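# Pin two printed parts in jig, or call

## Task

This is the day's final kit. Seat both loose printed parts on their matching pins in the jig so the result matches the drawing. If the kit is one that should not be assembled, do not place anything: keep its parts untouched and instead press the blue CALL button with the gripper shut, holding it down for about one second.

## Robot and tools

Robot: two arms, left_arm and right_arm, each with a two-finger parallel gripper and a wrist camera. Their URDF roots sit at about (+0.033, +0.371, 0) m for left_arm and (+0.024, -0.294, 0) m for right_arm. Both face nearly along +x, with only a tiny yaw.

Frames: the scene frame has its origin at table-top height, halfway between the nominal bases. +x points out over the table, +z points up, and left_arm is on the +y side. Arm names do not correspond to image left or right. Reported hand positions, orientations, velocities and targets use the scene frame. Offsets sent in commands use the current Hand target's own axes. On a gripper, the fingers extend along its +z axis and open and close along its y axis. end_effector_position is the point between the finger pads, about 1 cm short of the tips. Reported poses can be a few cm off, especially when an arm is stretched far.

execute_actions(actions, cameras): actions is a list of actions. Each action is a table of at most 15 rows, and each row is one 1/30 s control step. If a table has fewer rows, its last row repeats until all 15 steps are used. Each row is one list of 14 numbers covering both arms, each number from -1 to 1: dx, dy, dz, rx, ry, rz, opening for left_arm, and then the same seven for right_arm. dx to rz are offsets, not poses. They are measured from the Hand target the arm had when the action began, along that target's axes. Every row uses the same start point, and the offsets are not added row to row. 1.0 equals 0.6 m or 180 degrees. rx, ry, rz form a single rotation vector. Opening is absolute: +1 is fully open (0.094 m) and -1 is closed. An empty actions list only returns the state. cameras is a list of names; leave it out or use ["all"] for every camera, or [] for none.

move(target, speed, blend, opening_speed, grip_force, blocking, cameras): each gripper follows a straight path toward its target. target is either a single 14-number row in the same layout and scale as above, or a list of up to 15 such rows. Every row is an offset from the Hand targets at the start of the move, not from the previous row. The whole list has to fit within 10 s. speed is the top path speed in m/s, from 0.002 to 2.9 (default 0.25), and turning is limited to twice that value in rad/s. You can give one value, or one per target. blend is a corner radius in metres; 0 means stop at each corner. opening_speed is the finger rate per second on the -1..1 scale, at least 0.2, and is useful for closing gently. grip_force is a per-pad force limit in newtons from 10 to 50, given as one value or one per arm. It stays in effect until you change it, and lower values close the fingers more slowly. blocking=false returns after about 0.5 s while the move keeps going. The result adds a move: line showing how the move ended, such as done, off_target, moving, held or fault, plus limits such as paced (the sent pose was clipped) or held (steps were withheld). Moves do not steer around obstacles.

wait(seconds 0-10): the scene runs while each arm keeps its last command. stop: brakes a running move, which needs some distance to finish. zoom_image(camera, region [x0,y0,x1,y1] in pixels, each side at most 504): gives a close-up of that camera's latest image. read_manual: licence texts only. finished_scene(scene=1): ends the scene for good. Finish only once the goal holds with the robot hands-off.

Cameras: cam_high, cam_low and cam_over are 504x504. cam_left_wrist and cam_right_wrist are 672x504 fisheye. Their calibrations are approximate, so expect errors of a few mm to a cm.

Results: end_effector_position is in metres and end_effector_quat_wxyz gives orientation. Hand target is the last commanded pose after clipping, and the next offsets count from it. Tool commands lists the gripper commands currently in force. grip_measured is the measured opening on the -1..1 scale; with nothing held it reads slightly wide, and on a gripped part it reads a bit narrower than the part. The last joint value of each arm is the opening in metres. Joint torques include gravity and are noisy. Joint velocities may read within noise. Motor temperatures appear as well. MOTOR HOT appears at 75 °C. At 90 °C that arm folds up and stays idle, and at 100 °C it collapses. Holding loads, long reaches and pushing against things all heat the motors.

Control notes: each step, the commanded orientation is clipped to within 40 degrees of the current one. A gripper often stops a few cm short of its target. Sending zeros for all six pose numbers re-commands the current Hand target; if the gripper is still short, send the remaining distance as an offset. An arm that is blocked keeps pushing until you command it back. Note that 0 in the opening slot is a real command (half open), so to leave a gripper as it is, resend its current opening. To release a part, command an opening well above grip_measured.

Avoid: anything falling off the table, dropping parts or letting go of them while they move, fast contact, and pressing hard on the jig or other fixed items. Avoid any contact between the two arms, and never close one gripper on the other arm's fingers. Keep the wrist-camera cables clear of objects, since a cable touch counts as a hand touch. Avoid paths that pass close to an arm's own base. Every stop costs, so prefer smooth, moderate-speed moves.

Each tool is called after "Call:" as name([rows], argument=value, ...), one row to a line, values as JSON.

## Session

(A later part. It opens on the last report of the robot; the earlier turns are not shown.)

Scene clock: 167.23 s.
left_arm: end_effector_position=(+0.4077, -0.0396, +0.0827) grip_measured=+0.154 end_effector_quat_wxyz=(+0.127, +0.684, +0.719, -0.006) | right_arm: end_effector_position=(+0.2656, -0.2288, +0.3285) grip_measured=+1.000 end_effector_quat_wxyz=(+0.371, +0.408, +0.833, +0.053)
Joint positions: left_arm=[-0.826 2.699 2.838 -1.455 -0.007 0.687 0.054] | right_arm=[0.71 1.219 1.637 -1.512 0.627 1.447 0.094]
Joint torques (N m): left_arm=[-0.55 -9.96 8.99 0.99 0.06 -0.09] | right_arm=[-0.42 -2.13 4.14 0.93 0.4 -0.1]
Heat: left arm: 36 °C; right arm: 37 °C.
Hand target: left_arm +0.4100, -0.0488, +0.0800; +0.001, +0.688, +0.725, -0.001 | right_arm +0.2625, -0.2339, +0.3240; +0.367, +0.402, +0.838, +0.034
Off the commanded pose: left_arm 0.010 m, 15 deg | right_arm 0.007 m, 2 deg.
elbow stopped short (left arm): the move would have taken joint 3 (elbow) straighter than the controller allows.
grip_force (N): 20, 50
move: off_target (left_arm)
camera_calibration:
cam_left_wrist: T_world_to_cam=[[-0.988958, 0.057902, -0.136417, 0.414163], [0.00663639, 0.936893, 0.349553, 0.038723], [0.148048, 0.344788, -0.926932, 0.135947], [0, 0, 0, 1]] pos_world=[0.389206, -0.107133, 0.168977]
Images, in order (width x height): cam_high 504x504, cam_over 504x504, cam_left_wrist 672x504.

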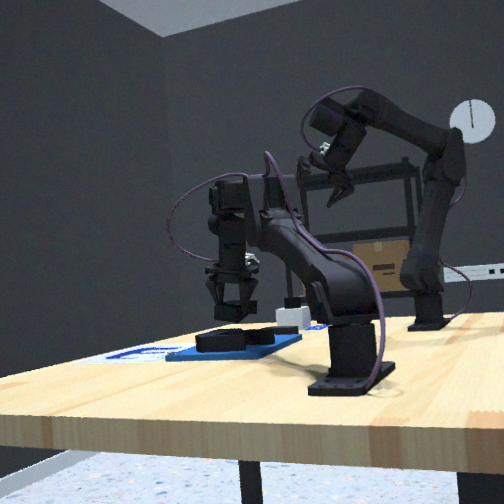

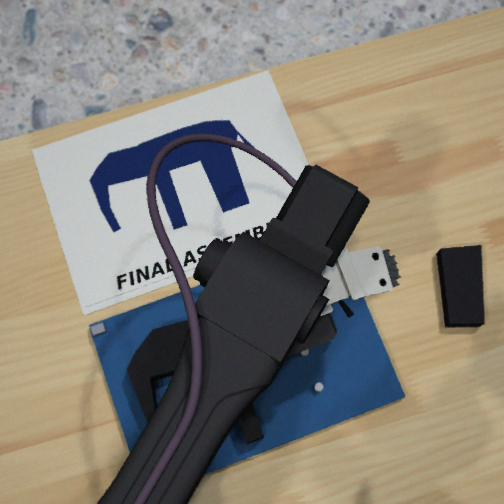

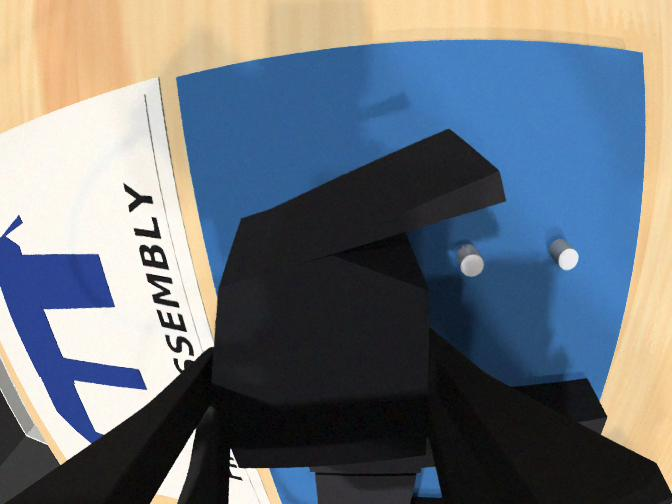

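Call:
move([
  [0.03,-0.05,-0.1,0,0,0,0.1,0,0,0,0,0,0,1],
  [0.150,-0.359,-0.033,0,0,0,0.1,0,0,0,0,0,0,1],
], speed=0.25, blend=0.03, cameras=["cam_left_wrist"])

Scene clock: 174.17 s.
left_arm: end_effector_position=(+0.1888, +0.0303, +0.0902) grip_measured=+0.154 end_effector_quat_wxyz=(-0.016, +0.692, +0.722, +0.005) | right_arm: end_effector_position=(+0.2656, -0.2288, +0.3285) grip_measured=+1.000 end_effector_quat_wxyz=(+0.371, +0.408, +0.833, +0.053)
Joint positions: left_arm=[-1.134 2.007 1.697 -1.295 0.002 0.385 0.054] | right_arm=[0.71 1.219 1.637 -1.512 0.627 1.447 0.094]
Joint torques (N m): left_arm=[0.28 -10.29 5.15 0.43 0.01 -0.07] | right_arm=[-0.4 -2 4.3 0.99 0.49 -0.11]
Motor temperatures (°C): left_arm=[27 33 36 31 27 24 28] | right_arm=[26 28 37 29 27 24 26]
Heat: left arm: 36 °C; right arm: 37 °C.
Hand target: left_arm +0.1902, +0.0300, +0.0996; +0.001, +0.689, +0.725, -0.001 | right_arm +0.2625, -0.2339, +0.3240; +0.367, +0.402, +0.838, +0.034
Off the commanded pose: left_arm 0.010 m, 2 deg | right_arm 0.007 m, 2 deg.
elbow stopped short (left arm): the move would have taken joint 3 (elbow) straighter than the controller allows.
grip_force (N): 20, 50
move: done
camera_calibration:
cam_left_wrist: T_world_to_cam=[[-0.995068, 0.0718174, 0.0684304, 0.176968], [0.0972769, 0.841581, 0.531299, -0.0585247], [-0.0194333, 0.535335, -0.844416, 0.169618], [0, 0, 0, 1]] pos_world=[0.185085, -0.0542583, 0.162212]
Images, in order (width x height): cam_left_wrist 672x504.

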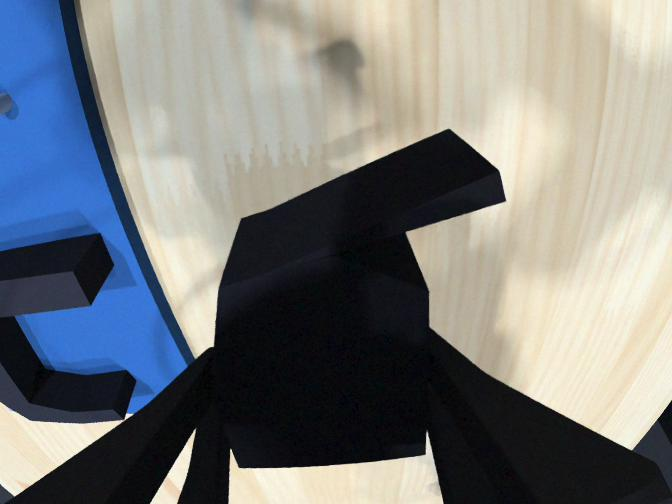

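Call:
move(target=[0,0,0.112,0,0,0,0.1,0,0,0,0,0,0,1], speed=0.12, cameras=["cam_high","cam_left_wrist"])

Call:
zoom_image(camera="cam_high", region=[150, 300, 300, 390])

Scene clock: 176.67 s.
left_arm: end_effector_position=(+0.1894, +0.0289, +0.0386) grip_measured=+0.154 end_effector_quat_wxyz=(+0.004, +0.692, +0.722, -0.002) | right_arm: end_effector_position=(+0.2656, -0.2288, +0.3285) grip_measured=+1.000 end_effector_quat_wxyz=(+0.371, +0.408, +0.833, +0.053)
Joint positions: left_arm=[-1.134 2.006 1.489 -1.045 0.002 0.385 0.054] | right_arm=[0.71 1.219 1.637 -1.512 0.627 1.447 0.094]
Joint torques (N m): left_arm=[0.2 -6.87 5.37 0.48 0.01 -0.1] | right_arm=[-0.32 -2.28 4.1 0.97 0.45 -0.1]
Heat: left arm: 36 °C; right arm: 37 °C.
Hand target: left_arm +0.1902, +0.0298, +0.0323; +0.001, +0.689, +0.725, -0.001 | right_arm +0.2625, -0.2339, +0.3240; +0.367, +0.402, +0.838, +0.034
Off the commanded pose: left_arm 0.006 m, 1 deg | right_arm 0.007 m, 2 deg.
grip_force (N): 20, 50
move: done
camera_calibration:
cam_left_wrist: T_world_to_cam=[[-0.996131, 0.0736312, 0.0479766, 0.182078], [0.0877651, 0.861674, 0.499815, -0.027547], [-0.00453822, 0.502092, -0.864802, 0.125745], [0, 0, 0, 1]] pos_world=[0.184362, -0.0528058, 0.113778]
Images, in order (width x height): cam_high 504x504, cam_left_wrist 672x504.

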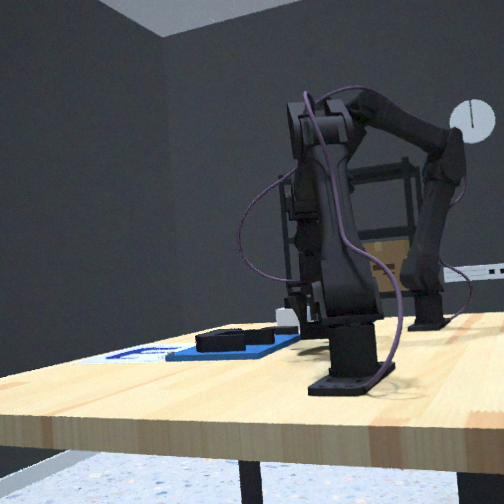

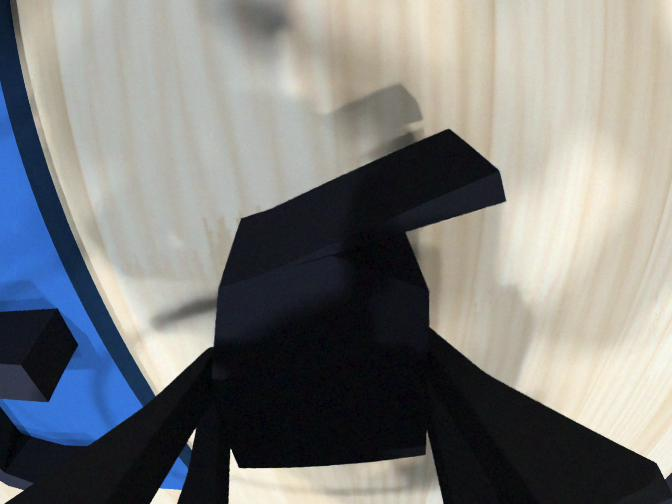

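Scaled by 3.360 from the camera's 504x504 image, which has a finer 720x720 frame.

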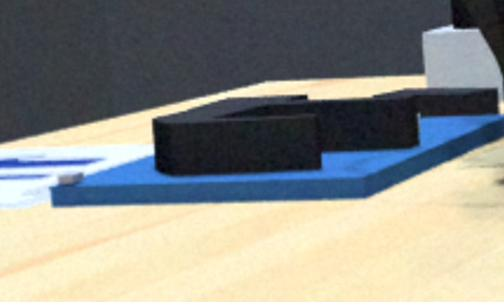

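Call:
move([
  [0,0,0.025,0,0,0,0.1,0,0,0,0,0,0,1],
  [0,0,0.034,0,0,0,0.1,0,0,0,0,0,0,1],
], speed=[0.1,0.03], cameras=[])

Scene clock: 178.93 s.
left_arm: end_effector_position=(+0.1900, +0.0275, +0.0216) grip_measured=+0.154 end_effector_quat_wxyz=(+0.008, +0.692, +0.722, -0.004) | right_arm: end_effector_position=(+0.2656, -0.2288, +0.3285) grip_measured=+1.000 end_effector_quat_wxyz=(+0.371, +0.408, +0.833, +0.053)
Joint positions: left_arm=[-1.134 2.022 1.442 -0.972 0.002 0.384 0.054] | right_arm=[0.71 1.219 1.637 -1.512 0.627 1.447 0.094]
Joint torques (N m): left_arm=[0.24 -6.28 5.26 0.52 -0.02 -0.09] | right_arm=[-0.36 -2.06 4.23 0.99 0.43 -0.04]
Heat: left arm: 35 °C; right arm: 37 °C.
Hand target: left_arm +0.1903, +0.0297, +0.0120; +0.001, +0.688, +0.725, -0.001 | right_arm +0.2625, -0.2339, +0.3240; +0.367, +0.402, +0.838, +0.034
Off the commanded pose: left_arm 0.010 m, 1 deg | right_arm 0.007 m, 2 deg.
grip_force (N): 20, 50
move: done
No camera images: "cameras" was empty.

Call:
move(target=[0,0,0.01,0,0,0,0.1,0,0,0,0,0,0,1], speed=0.03, cameras=[])

Scene clock: 180.43 s.
left_arm: end_effector_position=(+0.1901, +0.0273, +0.0180) grip_measured=+0.154 end_effector_quat_wxyz=(+0.009, +0.692, +0.722, -0.005) | right_arm: end_effector_position=(+0.2656, -0.2288, +0.3285) grip_measured=+1.000 end_effector_quat_wxyz=(+0.371, +0.408, +0.833, +0.053)
Joint positions: left_arm=[-1.134 2.026 1.433 -0.957 0.002 0.384 0.054] | right_arm=[0.71 1.219 1.637 -1.512 0.627 1.447 0.094]
Joint torques (N m): left_arm=[0.14 -6.08 4.88 0.58 -0.01 -0.1] | right_arm=[-0.17 -2 4.01 0.97 0.44 -0.09]
Heat: left arm: 35 °C; right arm: 37 °C.
Hand target: left_arm +0.1903, +0.0297, +0.0060; +0.001, +0.688, +0.725, -0.001 | right_arm +0.2625, -0.2339, +0.3240; +0.367, +0.402, +0.838, +0.034
Off the commanded pose: left_arm 0.012 m, 1 deg | right_arm 0.007 m, 2 deg.
grip_force (N): 20, 50
move: off_target (left_arm)
No camera images: "cameras" was empty.

Call:
move([
  [0,0,0,0,0,0,0.5,0,0,0,0,0,0,1],
  [0,0,-0.2,0,0,0,0.5,0,0,0,0,0,0,1],
  [0.485,0.309,-0.33,0,0,-0.28,0.5,0,0,0,0,0,0,1],
], speed=[0.1,0.2,0.4], blend=[0,0.02,0], cameras=["cam_low"])

Call:
move(target=[0,0,0,0,0,0,0.5,0.547,0.1025,0.0753,-0.207,0.236,-0.753,1], speed=0.4, cameras=["cam_low","cam_over","cam_right_wrist"])

Scene clock: 189.80 s.
left_arm: end_effector_position=(+0.3579, +0.3335, +0.2024) grip_measured=+0.497 end_effector_quat_wxyz=(+0.039, +0.308, +0.951, +0.011) | right_arm: end_effector_position=(+0.2656, -0.2288, +0.3285) grip_measured=+1.000 end_effector_quat_wxyz=(+0.371, +0.408, +0.833, +0.053)
Joint positions: left_arm=[-0.111 1.745 1.8 -1.545 -0.006 0.507 0.07] | right_arm=[0.71 1.219 1.637 -1.512 0.627 1.447 0.094]
Joint torques (N m): left_arm=[-0.35 -4.53 8.32 0.38 0.07 0.09] | right_arm=[-0.1 -1.83 4.03 1.01 0.38 -0.06]
Heat: left arm: 35 °C; right arm: 37 °C.
Hand target: left_arm +0.3603, +0.3305, +0.2034; +0.001, +0.314, +0.949, -0.001 | right_arm +0.2625, -0.2339, +0.3240; +0.367, +0.402, +0.838, +0.034
Off the commanded pose: left_arm 0.004 m, 5 deg | right_arm 0.007 m, 2 deg.
joint sent to its limit (left arm) — joint 4 (wrist pitch), lower limit. The joint targets are off in orientation, not in position.
grip_force (N): 20, 50
move: off_target (left_arm)
Images, in order (width x height): cam_low 504x504.

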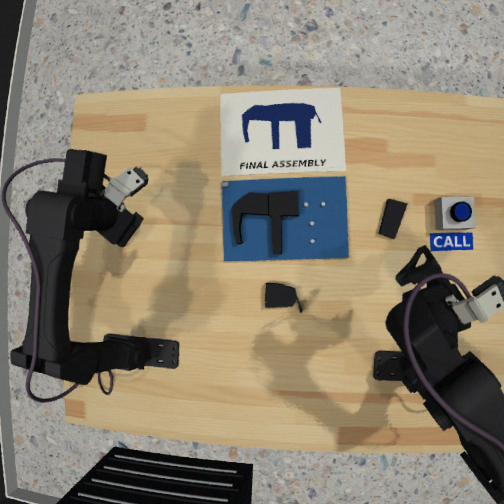

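Scene clock: 193.87 s.
left_arm: end_effector_position=(+0.3578, +0.3336, +0.2024) grip_measured=+0.497 end_effector_quat_wxyz=(+0.039, +0.308, +0.950, +0.011) | right_arm: end_effector_position=(+0.1995, +0.0236, +0.1215) grip_measured=+1.000 end_effector_quat_wxyz=(-0.009, +0.722, -0.692, +0.003)
Joint positions: left_arm=[-0.111 1.745 1.8 -1.546 -0.006 0.507 0.07] | right_arm=[1.083 1.907 1.684 -1.332 0.01 -0.546 0.094]
Joint torques (N m): left_arm=[-0.38 -4.52 8.29 0.34 0.08 0.03] | right_arm=[0.4 -9.1 7.06 0.16 -0.16 -0.07]
Heat: left arm: 35 °C; right arm: 37 °C.
Hand target: left_arm +0.3603, +0.3305, +0.2034; +0.001, +0.314, +0.949, -0.001 | right_arm +0.1978, +0.0263, +0.1197; +0.000, +0.725, -0.689, -0.001
Off the commanded pose: left_arm 0.004 m, 5 deg | right_arm 0.004 m, 1 deg.
joint sent to its limit (left arm) — joint 4 (wrist pitch), lower limit. The joint targets are off in orientation, not in position.
grip_force (N): 20, 50
move: off_target (left_arm)
camera_calibration:
cam_right_wrist: T_world_to_cam=[[0.993955, -0.086727, 0.0673197, -0.206907], [-0.107679, -0.889709, 0.443648, 0.0275121], [0.0214187, -0.448215, -0.893669, 0.220465], [0, 0, 0, 1]] pos_world=[0.203897, 0.105349, 0.198746]
Images, in order (width x height): cam_low 504x504, cam_over 504x504, cam_right_wrist 672x504.

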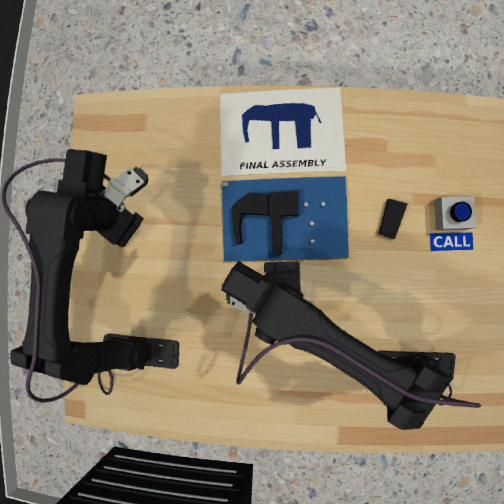

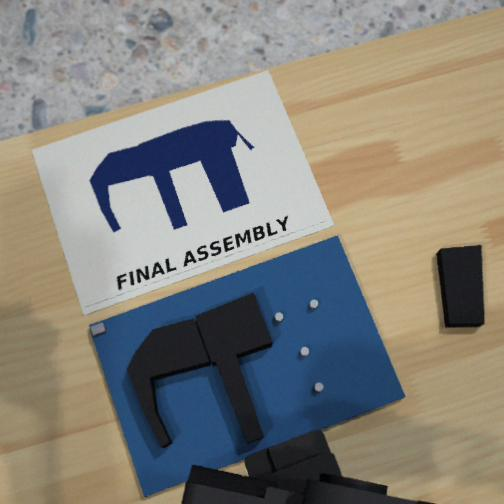

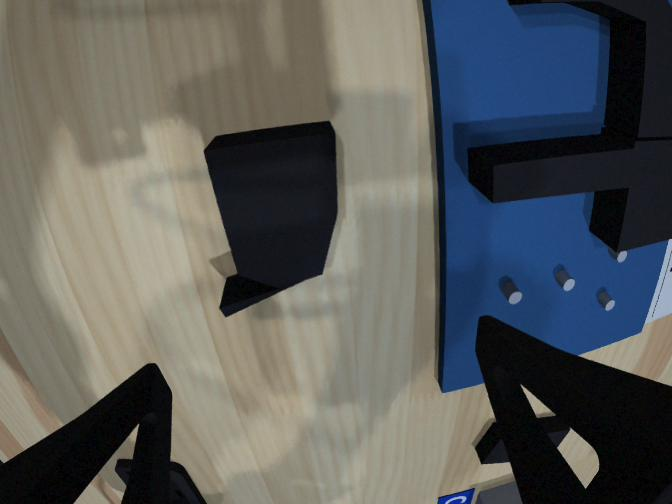

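Call:
move(target=[0,0,0,0,0,0,0.5,-0.028,0.0203,0.115,0,0,0,1], speed=0.15, cameras=["cam_right_wrist"])

Scene clock: 208.13 s.
left_arm: end_effector_position=(+0.3578, +0.3336, +0.2024) grip_measured=+0.497 end_effector_quat_wxyz=(+0.039, +0.308, +0.950, +0.011) | right_arm: end_effector_position=(+0.1874, +0.0418, +0.0594) grip_measured=+1.000 end_effector_quat_wxyz=(-0.008, +0.726, -0.688, +0.002)
Joint positions: left_arm=[-0.111 1.745 1.8 -1.546 -0.006 0.507 0.07] | right_arm=[1.134 1.972 1.526 -1.11 0.009 -0.507 0.094]
Joint torques (N m): left_arm=[-0.42 -4.48 8.25 0.38 0.06 0.06] | right_arm=[0.28 -9.84 4.59 0.48 -0.15 0.05]
Heat: left arm: 35 °C; right arm: 39 °C.
Hand target: left_arm +0.3603, +0.3305, +0.2034; +0.001, +0.314, +0.949, -0.001 | right_arm +0.1848, +0.0424, +0.0508; +0.000, +0.725, -0.689, -0.001
Off the commanded pose: left_arm 0.004 m, 5 deg | right_arm 0.009 m, 1 deg.
joint sent to its limit (left arm) — joint 4 (wrist pitch), lower limit. The joint targets are off in orientation, not in position.
grip_force (N): 20, 50
move: off_target (left_arm)
camera_calibration:
cam_right_wrist: T_world_to_cam=[[0.99511, -0.0741927, 0.065205, -0.189707], [-0.0954986, -0.891265, 0.443313, 0.067773], [0.0252244, -0.447372, -0.893992, 0.172619], [0, 0, 0, 1]] pos_world=[0.190898, 0.123554, 0.136646]
Images, in order (width x height): cam_right_wrist 672x504.

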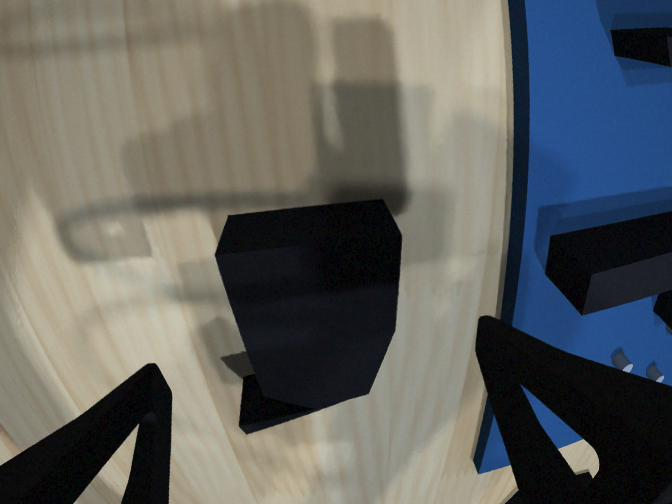

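Call:
move([
  [0,0,0,0,0,0,0.5,0,0,0.06,0,0,0,0.6],
  [0,0,0,0,0,0,0.5,0,0,0.073,0,0,0,0.6],
], speed=[0.12,0.04], opening_speed=1, cameras=["cam_right_wrist"])

Scene clock: 212.23 s.
left_arm: end_effector_position=(+0.3578, +0.3336, +0.2024) grip_measured=+0.497 end_effector_quat_wxyz=(+0.039, +0.308, +0.950, +0.011) | right_arm: end_effector_position=(+0.1887, +0.0444, +0.0191) grip_measured=+0.602 end_effector_quat_wxyz=(-0.013, +0.726, -0.688, +0.000)
Joint positions: left_arm=[-0.111 1.745 1.8 -1.546 -0.006 0.507 0.07] | right_arm=[1.134 2.016 1.422 -0.952 0.009 -0.507 0.075]
Joint torques (N m): left_arm=[-0.34 -4.51 8.35 0.34 0.07 0.06] | right_arm=[0.31 -9.39 4 0.48 -0.12 0.03]
Heat: left arm: 35 °C; right arm: 39 °C.
Hand target: left_arm +0.3603, +0.3305, +0.2034; +0.001, +0.314, +0.949, -0.001 | right_arm +0.1847, +0.0423, +0.0069; +0.000, +0.725, -0.689, +0.000
Off the commanded pose: left_arm 0.004 m, 5 deg | right_arm 0.013 m, 2 deg.
joint sent to its limit (left arm) — joint 4 (wrist pitch), lower limit. The joint targets are off in orientation, not in position.
grip_force (N): 20, 50
move: off_target (left_arm, right_arm)
camera_calibration:
cam_right_wrist: T_world_to_cam=[[0.994796, -0.0748446, 0.0691363, -0.188123], [-0.0975509, -0.895526, 0.434185, 0.0888693], [0.0294169, -0.43867, -0.898167, 0.136642], [0, 0, 0, 1]] pos_world=[0.191794, 0.125446, 0.0971479]
Images, in order (width x height): cam_right_wrist 672x504.

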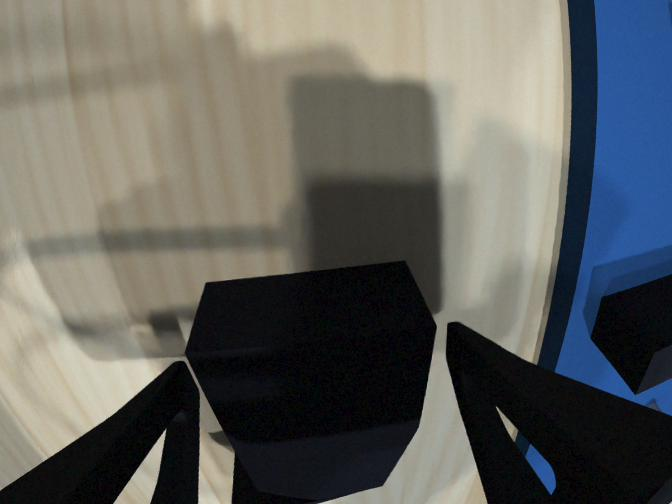

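Call:
move(target=[0,0,0,0,0,0,0.5,0,0,0,0,0,0,0.1], opening_speed=0.5, grip_force=[20,25], cameras=["cam_right_wrist"])

Scene clock: 215.00 s.
left_arm: end_effector_position=(+0.3578, +0.3336, +0.2024) grip_measured=+0.497 end_effector_quat_wxyz=(+0.039, +0.308, +0.950, +0.011) | right_arm: end_effector_position=(+0.1886, +0.0448, +0.0191) grip_measured=+0.151 end_effector_quat_wxyz=(-0.014, +0.726, -0.688, +0.000)
Joint positions: left_arm=[-0.111 1.745 1.8 -1.546 -0.006 0.507 0.07] | right_arm=[1.134 2.016 1.422 -0.95 0.007 -0.506 0.054]
Joint torques (N m): left_arm=[-0.4 -4.51 8.35 0.37 0.09 0.03] | right_arm=[0.16 -9.39 3.96 0.43 -0.16 0.05]
Heat: left arm: 35 °C; right arm: 39 °C.
Hand target: left_arm +0.3603, +0.3305, +0.2034; +0.001, +0.314, +0.949, -0.001 | right_arm +0.1848, +0.0423, +0.0069; +0.000, +0.725, -0.689, +0.000
Off the commanded pose: left_arm 0.004 m, 5 deg | right_arm 0.013 m, 2 deg.
joint sent to its limit (left arm) — joint 4 (wrist pitch), lower limit. The joint targets are off in orientation, not in position.
grip_force (N): 20, 25
move: off_target (left_arm, right_arm)
camera_calibration:
cam_right_wrist: T_world_to_cam=[[0.994764, -0.0757398, 0.068617, -0.188045], [-0.0980763, -0.89626, 0.432549, 0.0894116], [0.0287375, -0.437014, -0.898996, 0.136952], [0, 0, 0, 1]] pos_world=[0.191894, 0.125744, 0.0973478]
Images, in order (width x height): cam_right_wrist 672x504.

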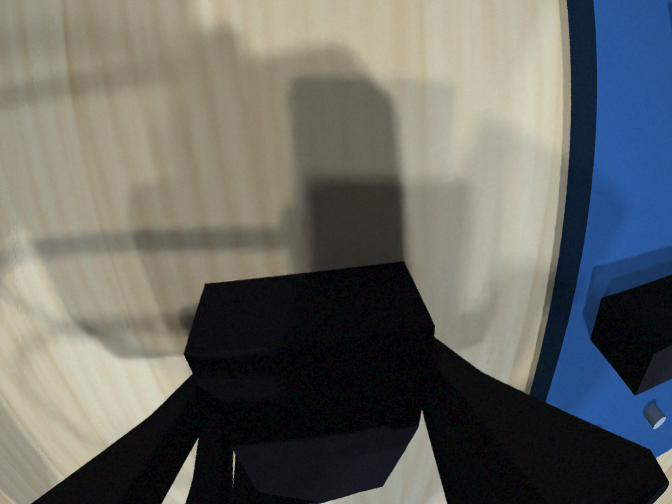

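Call:
move([
  [0,0,0,0,0,0,0.5,0,0,-0.16,0,0,0,0.1],
  [0,0,0,0,0,0,0.5,0.146,-0.328,-0.16,0,0,0,0.1],
], speed=[0.2,0.25], blend=0.02, cameras=["cam_high","cam_over","cam_right_wrist"])

Call:
zoom_image(camera="cam_right_wrist", region=[168, 0, 672, 504])

Scene clock: 224.13 s.
left_arm: end_effector_position=(+0.3578, +0.3336, +0.2024) grip_measured=+0.497 end_effector_quat_wxyz=(+0.039, +0.308, +0.950, +0.011) | right_arm: end_effector_position=(+0.3873, -0.0372, +0.1089) grip_measured=+0.150 end_effector_quat_wxyz=(-0.011, +0.722, -0.692, +0.007)
Joint positions: left_arm=[-0.111 1.745 1.8 -1.546 -0.006 0.507 0.07] | right_arm=[0.632 2.271 2.186 -1.462 0.009 -0.997 0.054]
Joint torques (N m): left_arm=[-0.43 -4.51 8.32 0.35 0.1 0.05] | right_arm=[0.29 -11.75 7.21 0.17 -0.12 -0.13]
Heat: left arm: 35 °C; right arm: 38 °C.
Hand target: left_arm +0.3603, +0.3305, +0.2034; +0.001, +0.314, +0.949, -0.001 | right_arm +0.3859, -0.0349, +0.1027; +0.000, +0.725, -0.689, +0.000
Off the commanded pose: left_arm 0.004 m, 5 deg | right_arm 0.007 m, 2 deg.
joint sent to its limit (left arm) — joint 4 (wrist pitch), lower limit. The joint targets are off in orientation, not in position.
grip_force (N): 20, 25
move: off_target (left_arm)
camera_calibration:
cam_right_wrist: T_world_to_cam=[[0.993313, -0.0870046, 0.0758957, -0.398701], [-0.111805, -0.888868, 0.444312, 0.000838951], [0.028804, -0.449827, -0.892651, 0.174943], [0, 0, 0, 1]] pos_world=[0.39109, 0.0447507, 0.18605]
Images, in order (width x height): cam_high 504x504, cam_over 504x504, cam_right_wrist 672x504.

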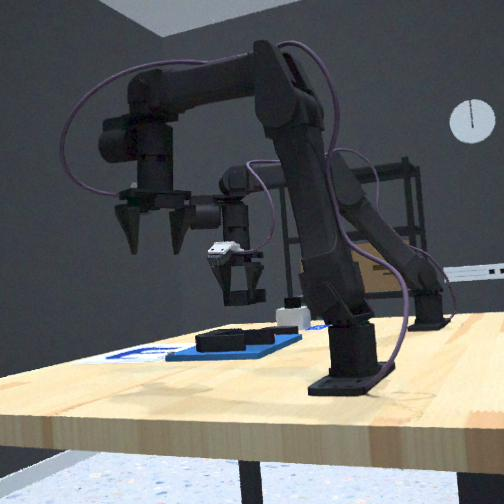

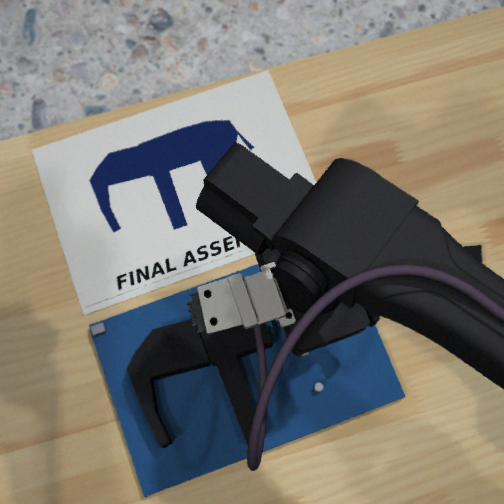

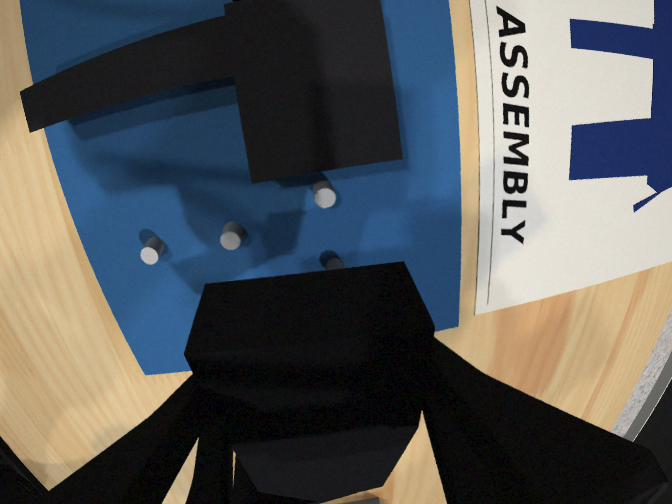

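Scaled by 1.000.

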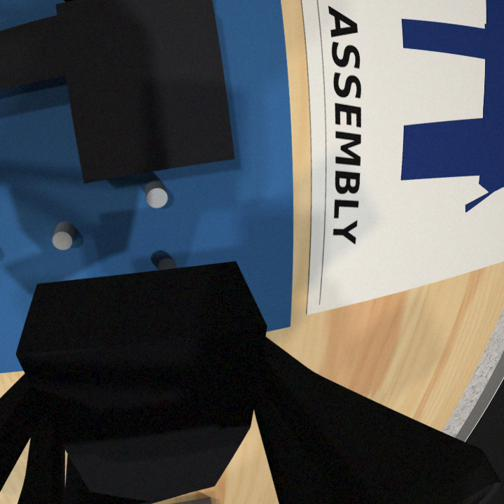

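Call:
move(target=[0,0,0,0,0,0,0.5,-0.0265,-0.0212,0.078,0,0,-0.0194,0.1], speed=0.12, cameras=["cam_high","cam_over","cam_right_wrist"])

Call:
zoom_image(camera="cam_high", region=[160, 250, 310, 370])

Call:
zoom_image(camera="cam_right_wrist", region=[120, 80, 480, 420])

Scene clock: 244.03 s.
left_arm: end_effector_position=(+0.3578, +0.3336, +0.2024) grip_measured=+0.497 end_effector_quat_wxyz=(+0.039, +0.308, +0.950, +0.011) | right_arm: end_effector_position=(+0.3995, -0.0212, +0.0666) grip_measured=+0.150 end_effector_quat_wxyz=(-0.007, +0.742, -0.670, +0.006)
Joint positions: left_arm=[-0.111 1.745 1.8 -1.546 -0.006 0.507 0.07] | right_arm=[0.645 2.366 2.18 -1.368 0.009 -1.043 0.054]
Joint torques (N m): left_arm=[-0.39 -4.53 8.36 0.36 0.07 0.06] | right_arm=[0.31 -13.26 5.05 0.38 -0.16 -0.05]
Heat: left arm: 36 °C; right arm: 38 °C.
Hand target: left_arm +0.3603, +0.3305, +0.2034; +0.001, +0.314, +0.949, -0.001 | right_arm +0.3977, -0.0183, +0.0559; +0.000, +0.746, -0.666, +0.000
Off the commanded pose: left_arm 0.004 m, 5 deg | right_arm 0.011 m, 1 deg.
joint sent to its limit (left arm) — joint 4 (wrist pitch), lower limit. The joint targets are off in orientation, not in position.
grip_force (N): 20, 25
move: off_target (left_arm, right_arm)
camera_calibration:
cam_right_wrist: T_world_to_cam=[[0.997136, -0.0274307, 0.0704829, -0.406067], [-0.0562993, -0.891492, 0.449524, 0.0125988], [0.0505042, -0.452204, -0.890483, 0.135084], [0, 0, 0, 1]] pos_world=[0.398791, 0.0611784, 0.143247]
Images, in order (width x height): cam_high 504x504, cam_over 504x504, cam_right_wrist 672x504.

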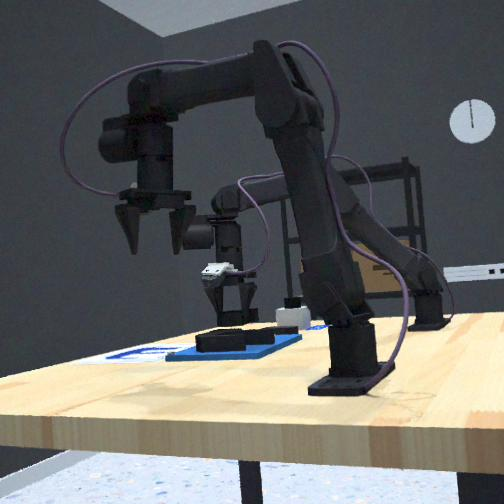

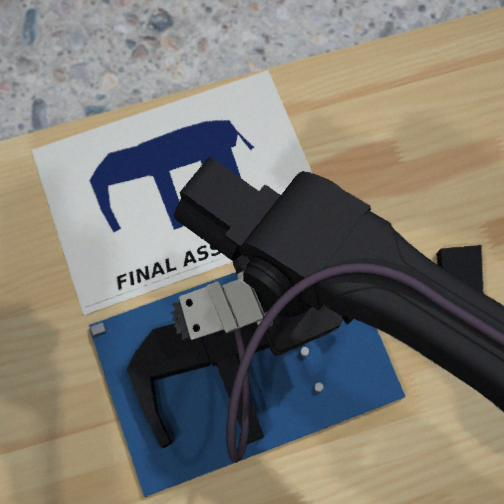

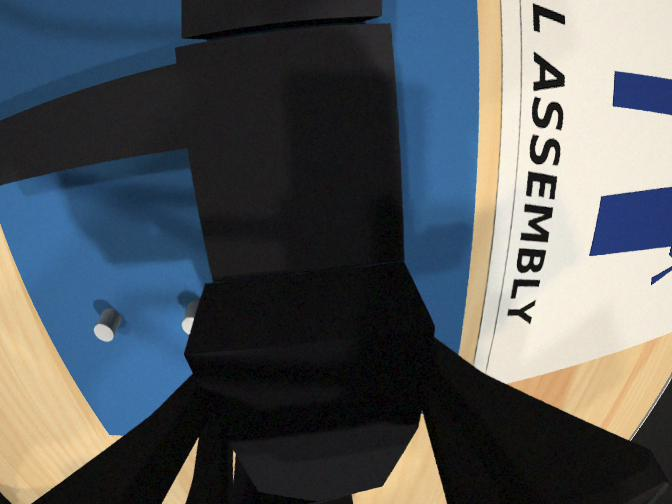

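Scaled by 3.360 from the camera's 504x504 image, which has a finer 720x720 frame.

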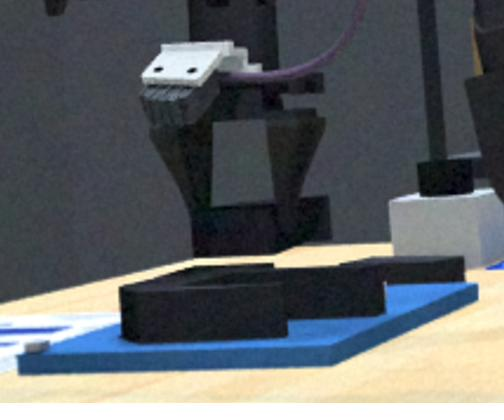

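Scaled by 1.400 from the camera's 672x504 image, which has a finer 960x720 frame.

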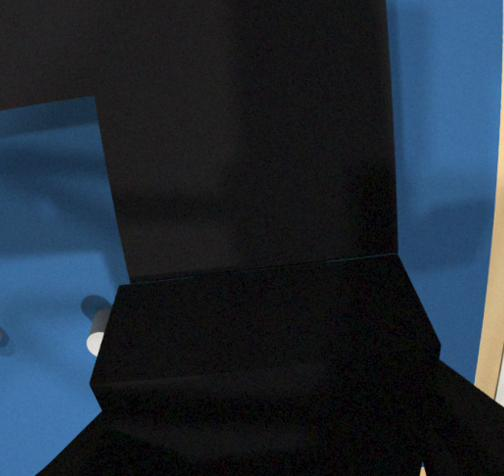

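Call:
move(target=[0,0,0,0,0,0,0.5,0.0048,-0.0015,0.03,0,0,0,0.1], speed=0.06, cameras=["cam_high","cam_right_wrist"])

Call:
zoom_image(camera="cam_high", region=[160, 270, 310, 370])

Call:
zoom_image(camera="cam_right_wrist", region=[120, 130, 480, 490])

Scene clock: 251.93 s.
left_arm: end_effector_position=(+0.3578, +0.3336, +0.2024) grip_measured=+0.497 end_effector_quat_wxyz=(+0.039, +0.308, +0.950, +0.011) | right_arm: end_effector_position=(+0.3995, -0.0248, +0.0556) grip_measured=+0.149 end_effector_quat_wxyz=(-0.003, +0.742, -0.671, +0.007)
Joint positions: left_arm=[-0.111 1.745 1.8 -1.546 -0.006 0.507 0.07] | right_arm=[0.639 2.362 2.13 -1.329 0.011 -1.047 0.054]
Joint torques (N m): left_arm=[-0.4 -4.63 8.27 0.34 0.07 0.05] | right_arm=[0.31 -13.09 2.84 0.79 -0.19 -0.1]
Heat: left arm: 36 °C; right arm: 38 °C.
Hand target: left_arm +0.3603, +0.3305, +0.2034; +0.001, +0.314, +0.949, -0.001 | right_arm +0.3988, -0.0211, +0.0380; +0.000, +0.746, -0.666, +0.000
Off the commanded pose: left_arm 0.004 m, 5 deg | right_arm 0.018 m, 1 deg.
joint sent to its limit (left arm) — joint 4 (wrist pitch), lower limit. The joint targets are off in orientation, not in position.
grip_force (N): 20, 25
move: off_target (left_arm, right_arm)
camera_calibration:
cam_right_wrist: T_world_to_cam=[[0.997409, -0.0282384, 0.0661728, -0.405337], [-0.0553596, -0.888669, 0.455195, 0.0137519], [0.0459518, -0.457678, -0.88793, 0.125215], [0, 0, 0, 1]] pos_world=[0.399294, 0.0580831, 0.131745]
Images, in order (width x height): cam_high 504x504, cam_right_wrist 672x504.

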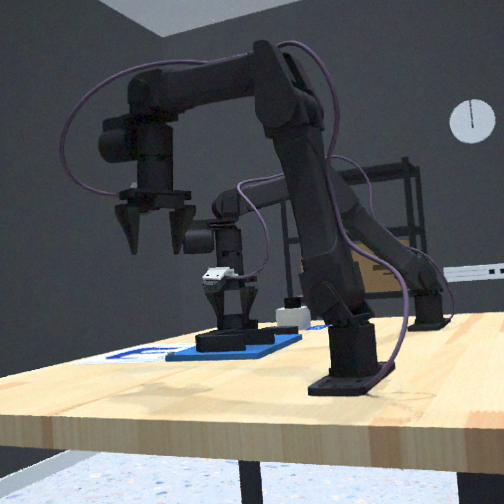

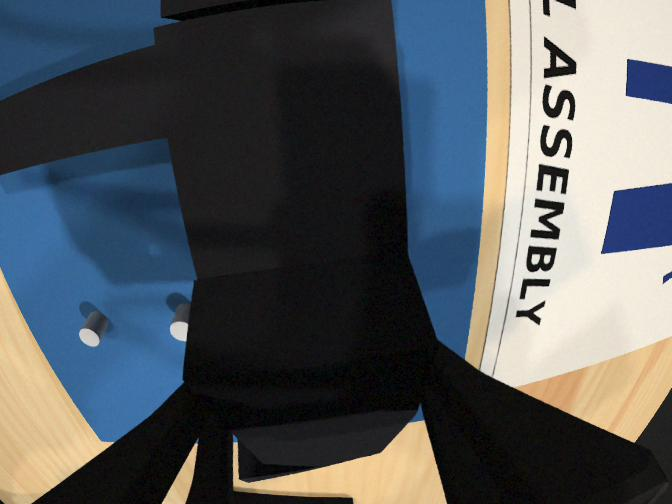

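Scaled by 3.360 from the camera's 504x504 image, which has a finer 720x720 frame.

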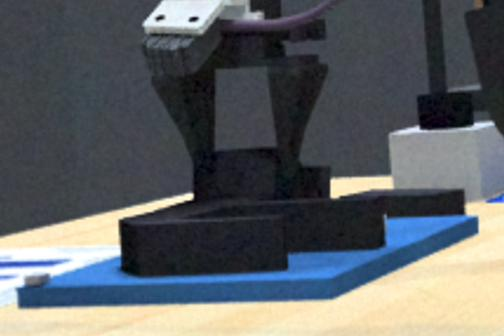

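Scaled by 1.400 from the camera's 672x504 image, which has a finer 960x720 frame.

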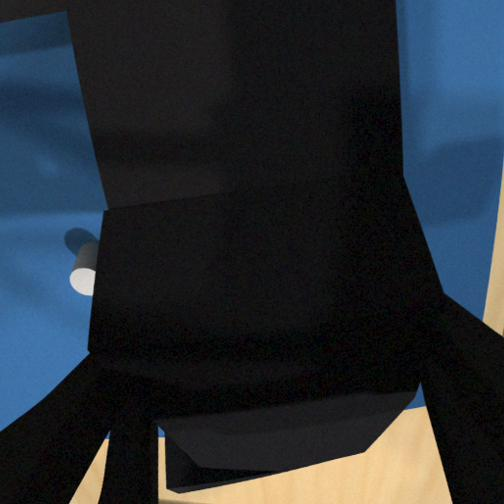

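Call:
move([
  [0,0,0,0,0,0,0.5,0,0,-0.04,0,0,0,0.1],
  [0,0,0,0,0,0,0.5,0.007,0,-0.04,0,0,0,0.1],
], speed=0.1, cameras=["cam_high","cam_right_wrist"])

Call:
zoom_image(camera="cam_high", region=[190, 270, 290, 350])

Call:
zoom_image(camera="cam_right_wrist", region=[120, 130, 480, 490])

Scene clock: 255.87 s.
left_arm: end_effector_position=(+0.3578, +0.3336, +0.2024) grip_measured=+0.497 end_effector_quat_wxyz=(+0.039, +0.308, +0.950, +0.011) | right_arm: end_effector_position=(+0.4016, -0.0232, +0.0665) grip_measured=+0.149 end_effector_quat_wxyz=(-0.009, +0.745, -0.667, +0.008)
Joint positions: left_arm=[-0.111 1.745 1.8 -1.546 -0.006 0.507 0.07] | right_arm=[0.639 2.362 2.173 -1.361 0.011 -1.057 0.054]
Joint torques (N m): left_arm=[-0.44 -4.46 8.29 0.34 0.06 0.06] | right_arm=[-0.43 -14.23 5.52 0.17 -0.16 -0.11]
Motor temperatures (°C): left_arm=[26 31 36 29 27 24 27] | right_arm=[26 34 38 28 27 24 27]
Heat: left arm: 36 °C; right arm: 38 °C.
Hand target: left_arm +0.3603, +0.3305, +0.2034; +0.001, +0.314, +0.949, -0.001 | right_arm +0.3994, -0.0253, +0.0620; +0.000, +0.746, -0.666, +0.000
Off the commanded pose: left_arm 0.004 m, 5 deg | right_arm 0.006 m, 1 deg.
joint sent to its limit (left arm) — joint 4 (wrist pitch), lower limit. The joint targets are off in orientation, not in position.
grip_force (N): 20, 25
move: off_target (left_arm)
camera_calibration:
cam_right_wrist: T_world_to_cam=[[0.996959, -0.0188265, 0.0756184, -0.408388], [-0.0508879, -0.892191, 0.448783, 0.00886256], [0.059017, -0.451267, -0.890436, 0.130661], [0, 0, 0, 1]] pos_world=[0.399885, 0.0591813, 0.143249]
Images, in order (width x height): cam_high 504x504, cam_right_wrist 672x504.

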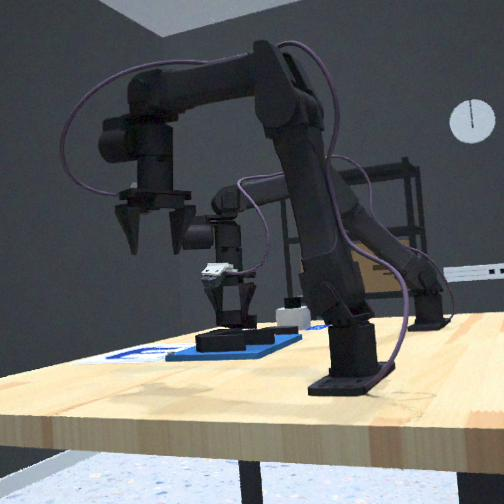

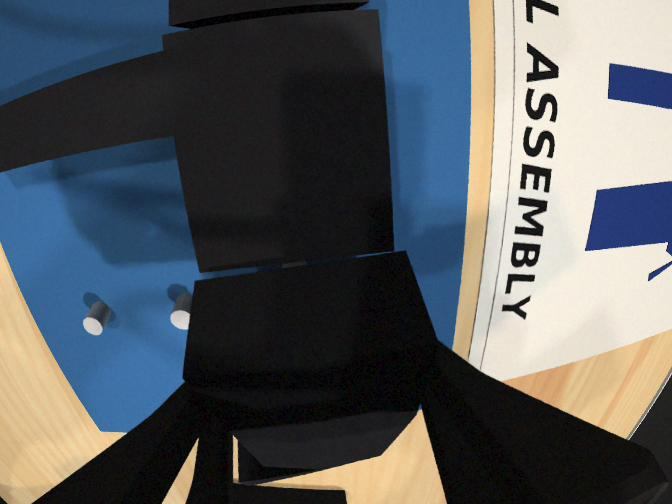

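Scaled by 5.040 from the camera's 504x504 image, which has a finer 720x720 frame.

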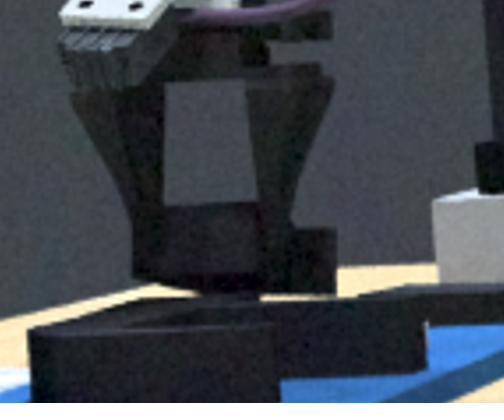

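Scaled by 1.400 from the camera's 672x504 image, which has a finer 960x720 frame.

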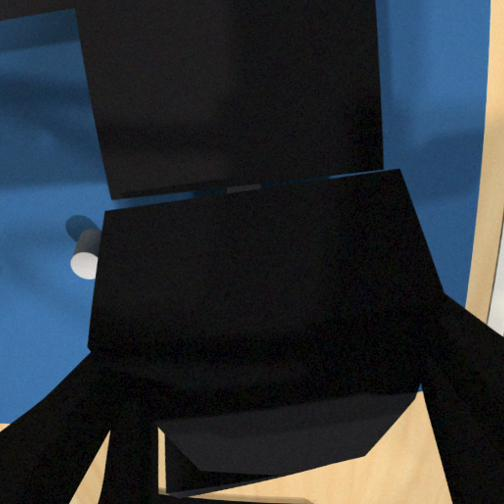

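Call:
move([
  [0,0,0,0,0,0,0.5,0.0082,0.0027,0,0,0,0,0.1],
  [0,0,0,0,0,0,0.5,0.0082,0.0027,0.048,0,0,0,0.1],
], speed=[0.1,0.05], cameras=["cam_high","cam_right_wrist"])

Call:
zoom_image(camera="cam_high", region=[190, 270, 290, 350])

Scene clock: 275.50 s.
left_arm: end_effector_position=(+0.3578, +0.3336, +0.2024) grip_measured=+0.497 end_effector_quat_wxyz=(+0.039, +0.308, +0.950, +0.011) | right_arm: end_effector_position=(+0.3968, -0.0292, +0.0407) grip_measured=+0.148 end_effector_quat_wxyz=(+0.002, +0.745, -0.667, +0.000)
Joint positions: left_arm=[-0.111 1.745 1.8 -1.546 -0.006 0.507 0.07] | right_arm=[0.631 2.357 2.062 -1.28 0.001 -1.066 0.054]
Joint torques (N m): left_arm=[-0.35 -4.45 8.32 0.35 0.07 0.05] | right_arm=[-0.68 -15.16 3.12 0.63 -0.04 -0.1]
Motor temperatures (°C): left_arm=[26 31 36 28 27 24 27] | right_arm=[26 40 38 28 27 24 27]
Heat: left arm: 36 °C; right arm: 40 °C.
Hand target: left_arm +0.3603, +0.3305, +0.2034; +0.001, +0.314, +0.949, -0.001 | right_arm +0.3983, -0.0304, +0.0330; +0.000, +0.746, -0.666, -0.001
Off the commanded pose: left_arm 0.004 m, 5 deg | right_arm 0.008 m, 0 deg.
joint sent to its limit (left arm) — joint 4 (wrist pitch), lower limit. The joint targets are off in orientation, not in position.
grip_force (N): 20, 25
move: off_target (left_arm)
camera_calibration:
cam_right_wrist: T_world_to_cam=[[0.998636, -0.01865, 0.0487636, -0.401365], [-0.0388522, -0.889383, 0.455508, 0.00987074], [0.0348743, -0.456782, -0.888895, 0.114482], [0, 0, 0, 1]] pos_world=[0.397208, 0.0535864, 0.116838]
Images, in order (width x height): cam_high 504x504, cam_right_wrist 672x504.

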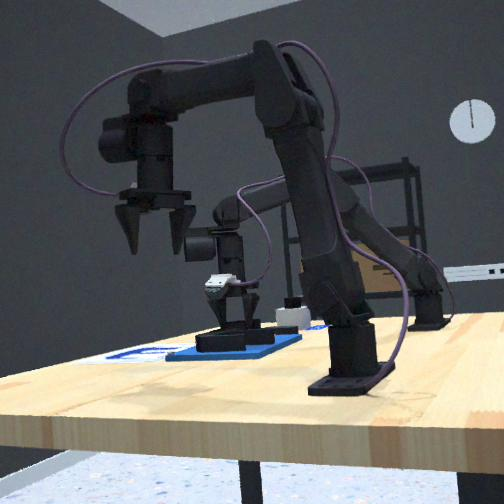

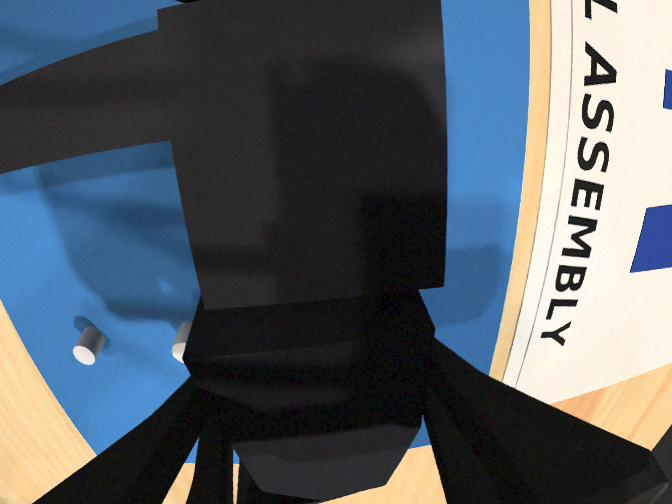

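Scaled by 5.040 from the camera's 504x504 image, which has a finer 720x720 frame.

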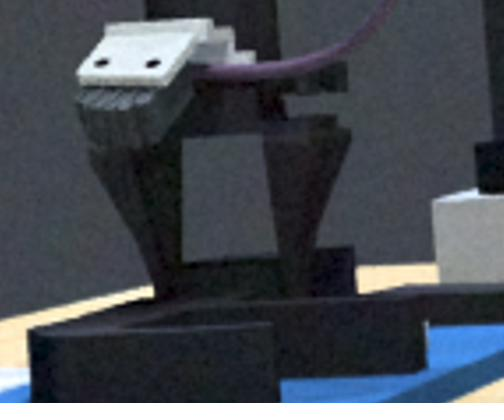

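Call:
zoom_image(camera="cam_right_wrist", region=[150, 260, 470, 500])

Scaled by 1.575 from the camera's 672x504 image, which has a finer 960x720 frame.

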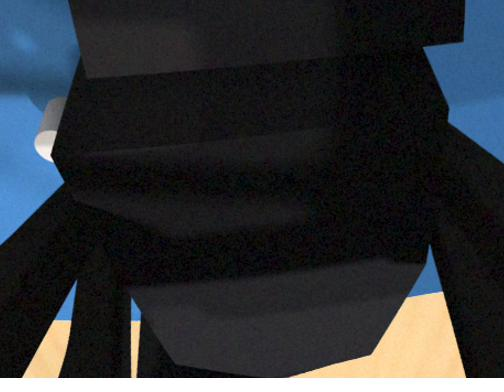

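Call:
move([
  [0,0,0,0,0,0,0.5,0,0,-0.015,0,0,0,0.1],
  [0,0,0,0,0,0,0.5,-0.0077,-0.0012,-0.015,0,0,0.0167,0.1],
], speed=0.06, cameras=["cam_right_wrist"])

Call:
zoom_image(camera="cam_right_wrist", region=[150, 240, 470, 480])

Scene clock: 286.53 s.
left_arm: end_effector_position=(+0.3578, +0.3336, +0.2024) grip_measured=+0.497 end_effector_quat_wxyz=(+0.039, +0.308, +0.950, +0.011) | right_arm: end_effector_position=(+0.3980, -0.0288, +0.0426) grip_measured=+0.147 end_effector_quat_wxyz=(+0.000, +0.729, -0.685, +0.001)
Joint positions: left_arm=[-0.111 1.745 1.8 -1.546 -0.006 0.507 0.07] | right_arm=[0.631 2.357 2.069 -1.282 0.003 -1.019 0.054]
Joint torques (N m): left_arm=[-0.44 -4.46 8.32 0.36 0.09 0.07] | right_arm=[0.32 -14.06 6.83 0.2 -0.06 0.07]
Heat: left arm: 36 °C; right arm: 43 °C.
Hand target: left_arm +0.3603, +0.3305, +0.2034; +0.001, +0.314, +0.949, -0.001 | right_arm +0.3986, -0.0256, +0.0422; +0.000, +0.728, -0.685, +0.000
Off the commanded pose: left_arm 0.004 m, 5 deg | right_arm 0.003 m, 0 deg.
joint sent to its limit (left arm) — joint 4 (wrist pitch), lower limit. The joint targets are off in orientation, not in position.
grip_force (N): 20, 25
move: off_target (left_arm)
camera_calibration:
cam_right_wrist: T_world_to_cam=[[0.99639, -0.0655522, 0.0539472, -0.403242], [-0.0829459, -0.887109, 0.454047, 0.0271091], [0.0180933, -0.456882, -0.889343, 0.123119], [0, 0, 0, 1]] pos_world=[0.401807, 0.0538662, 0.11894]
Images, in order (width x height): cam_right_wrist 672x504.

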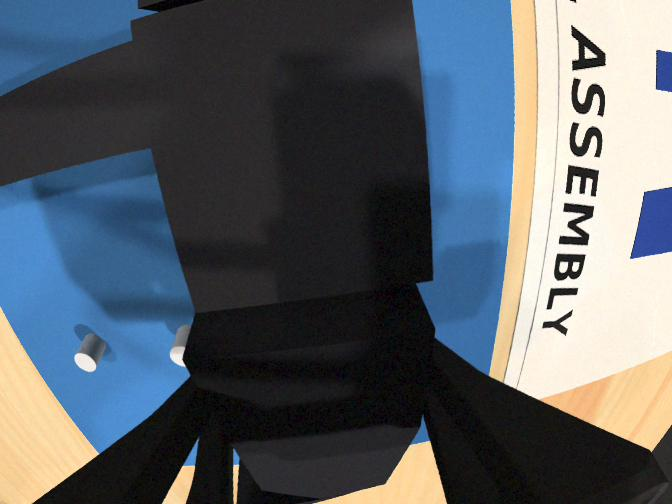

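Scaled by 1.575 from the camera's 672x504 image, which has a finer 960x720 frame.

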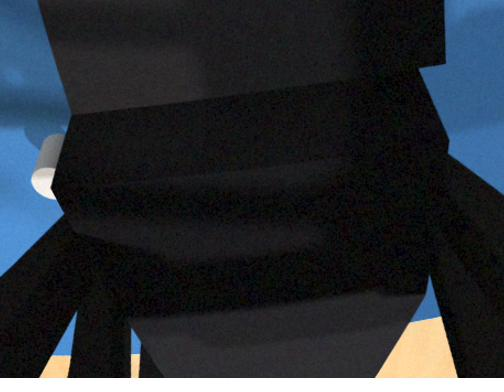

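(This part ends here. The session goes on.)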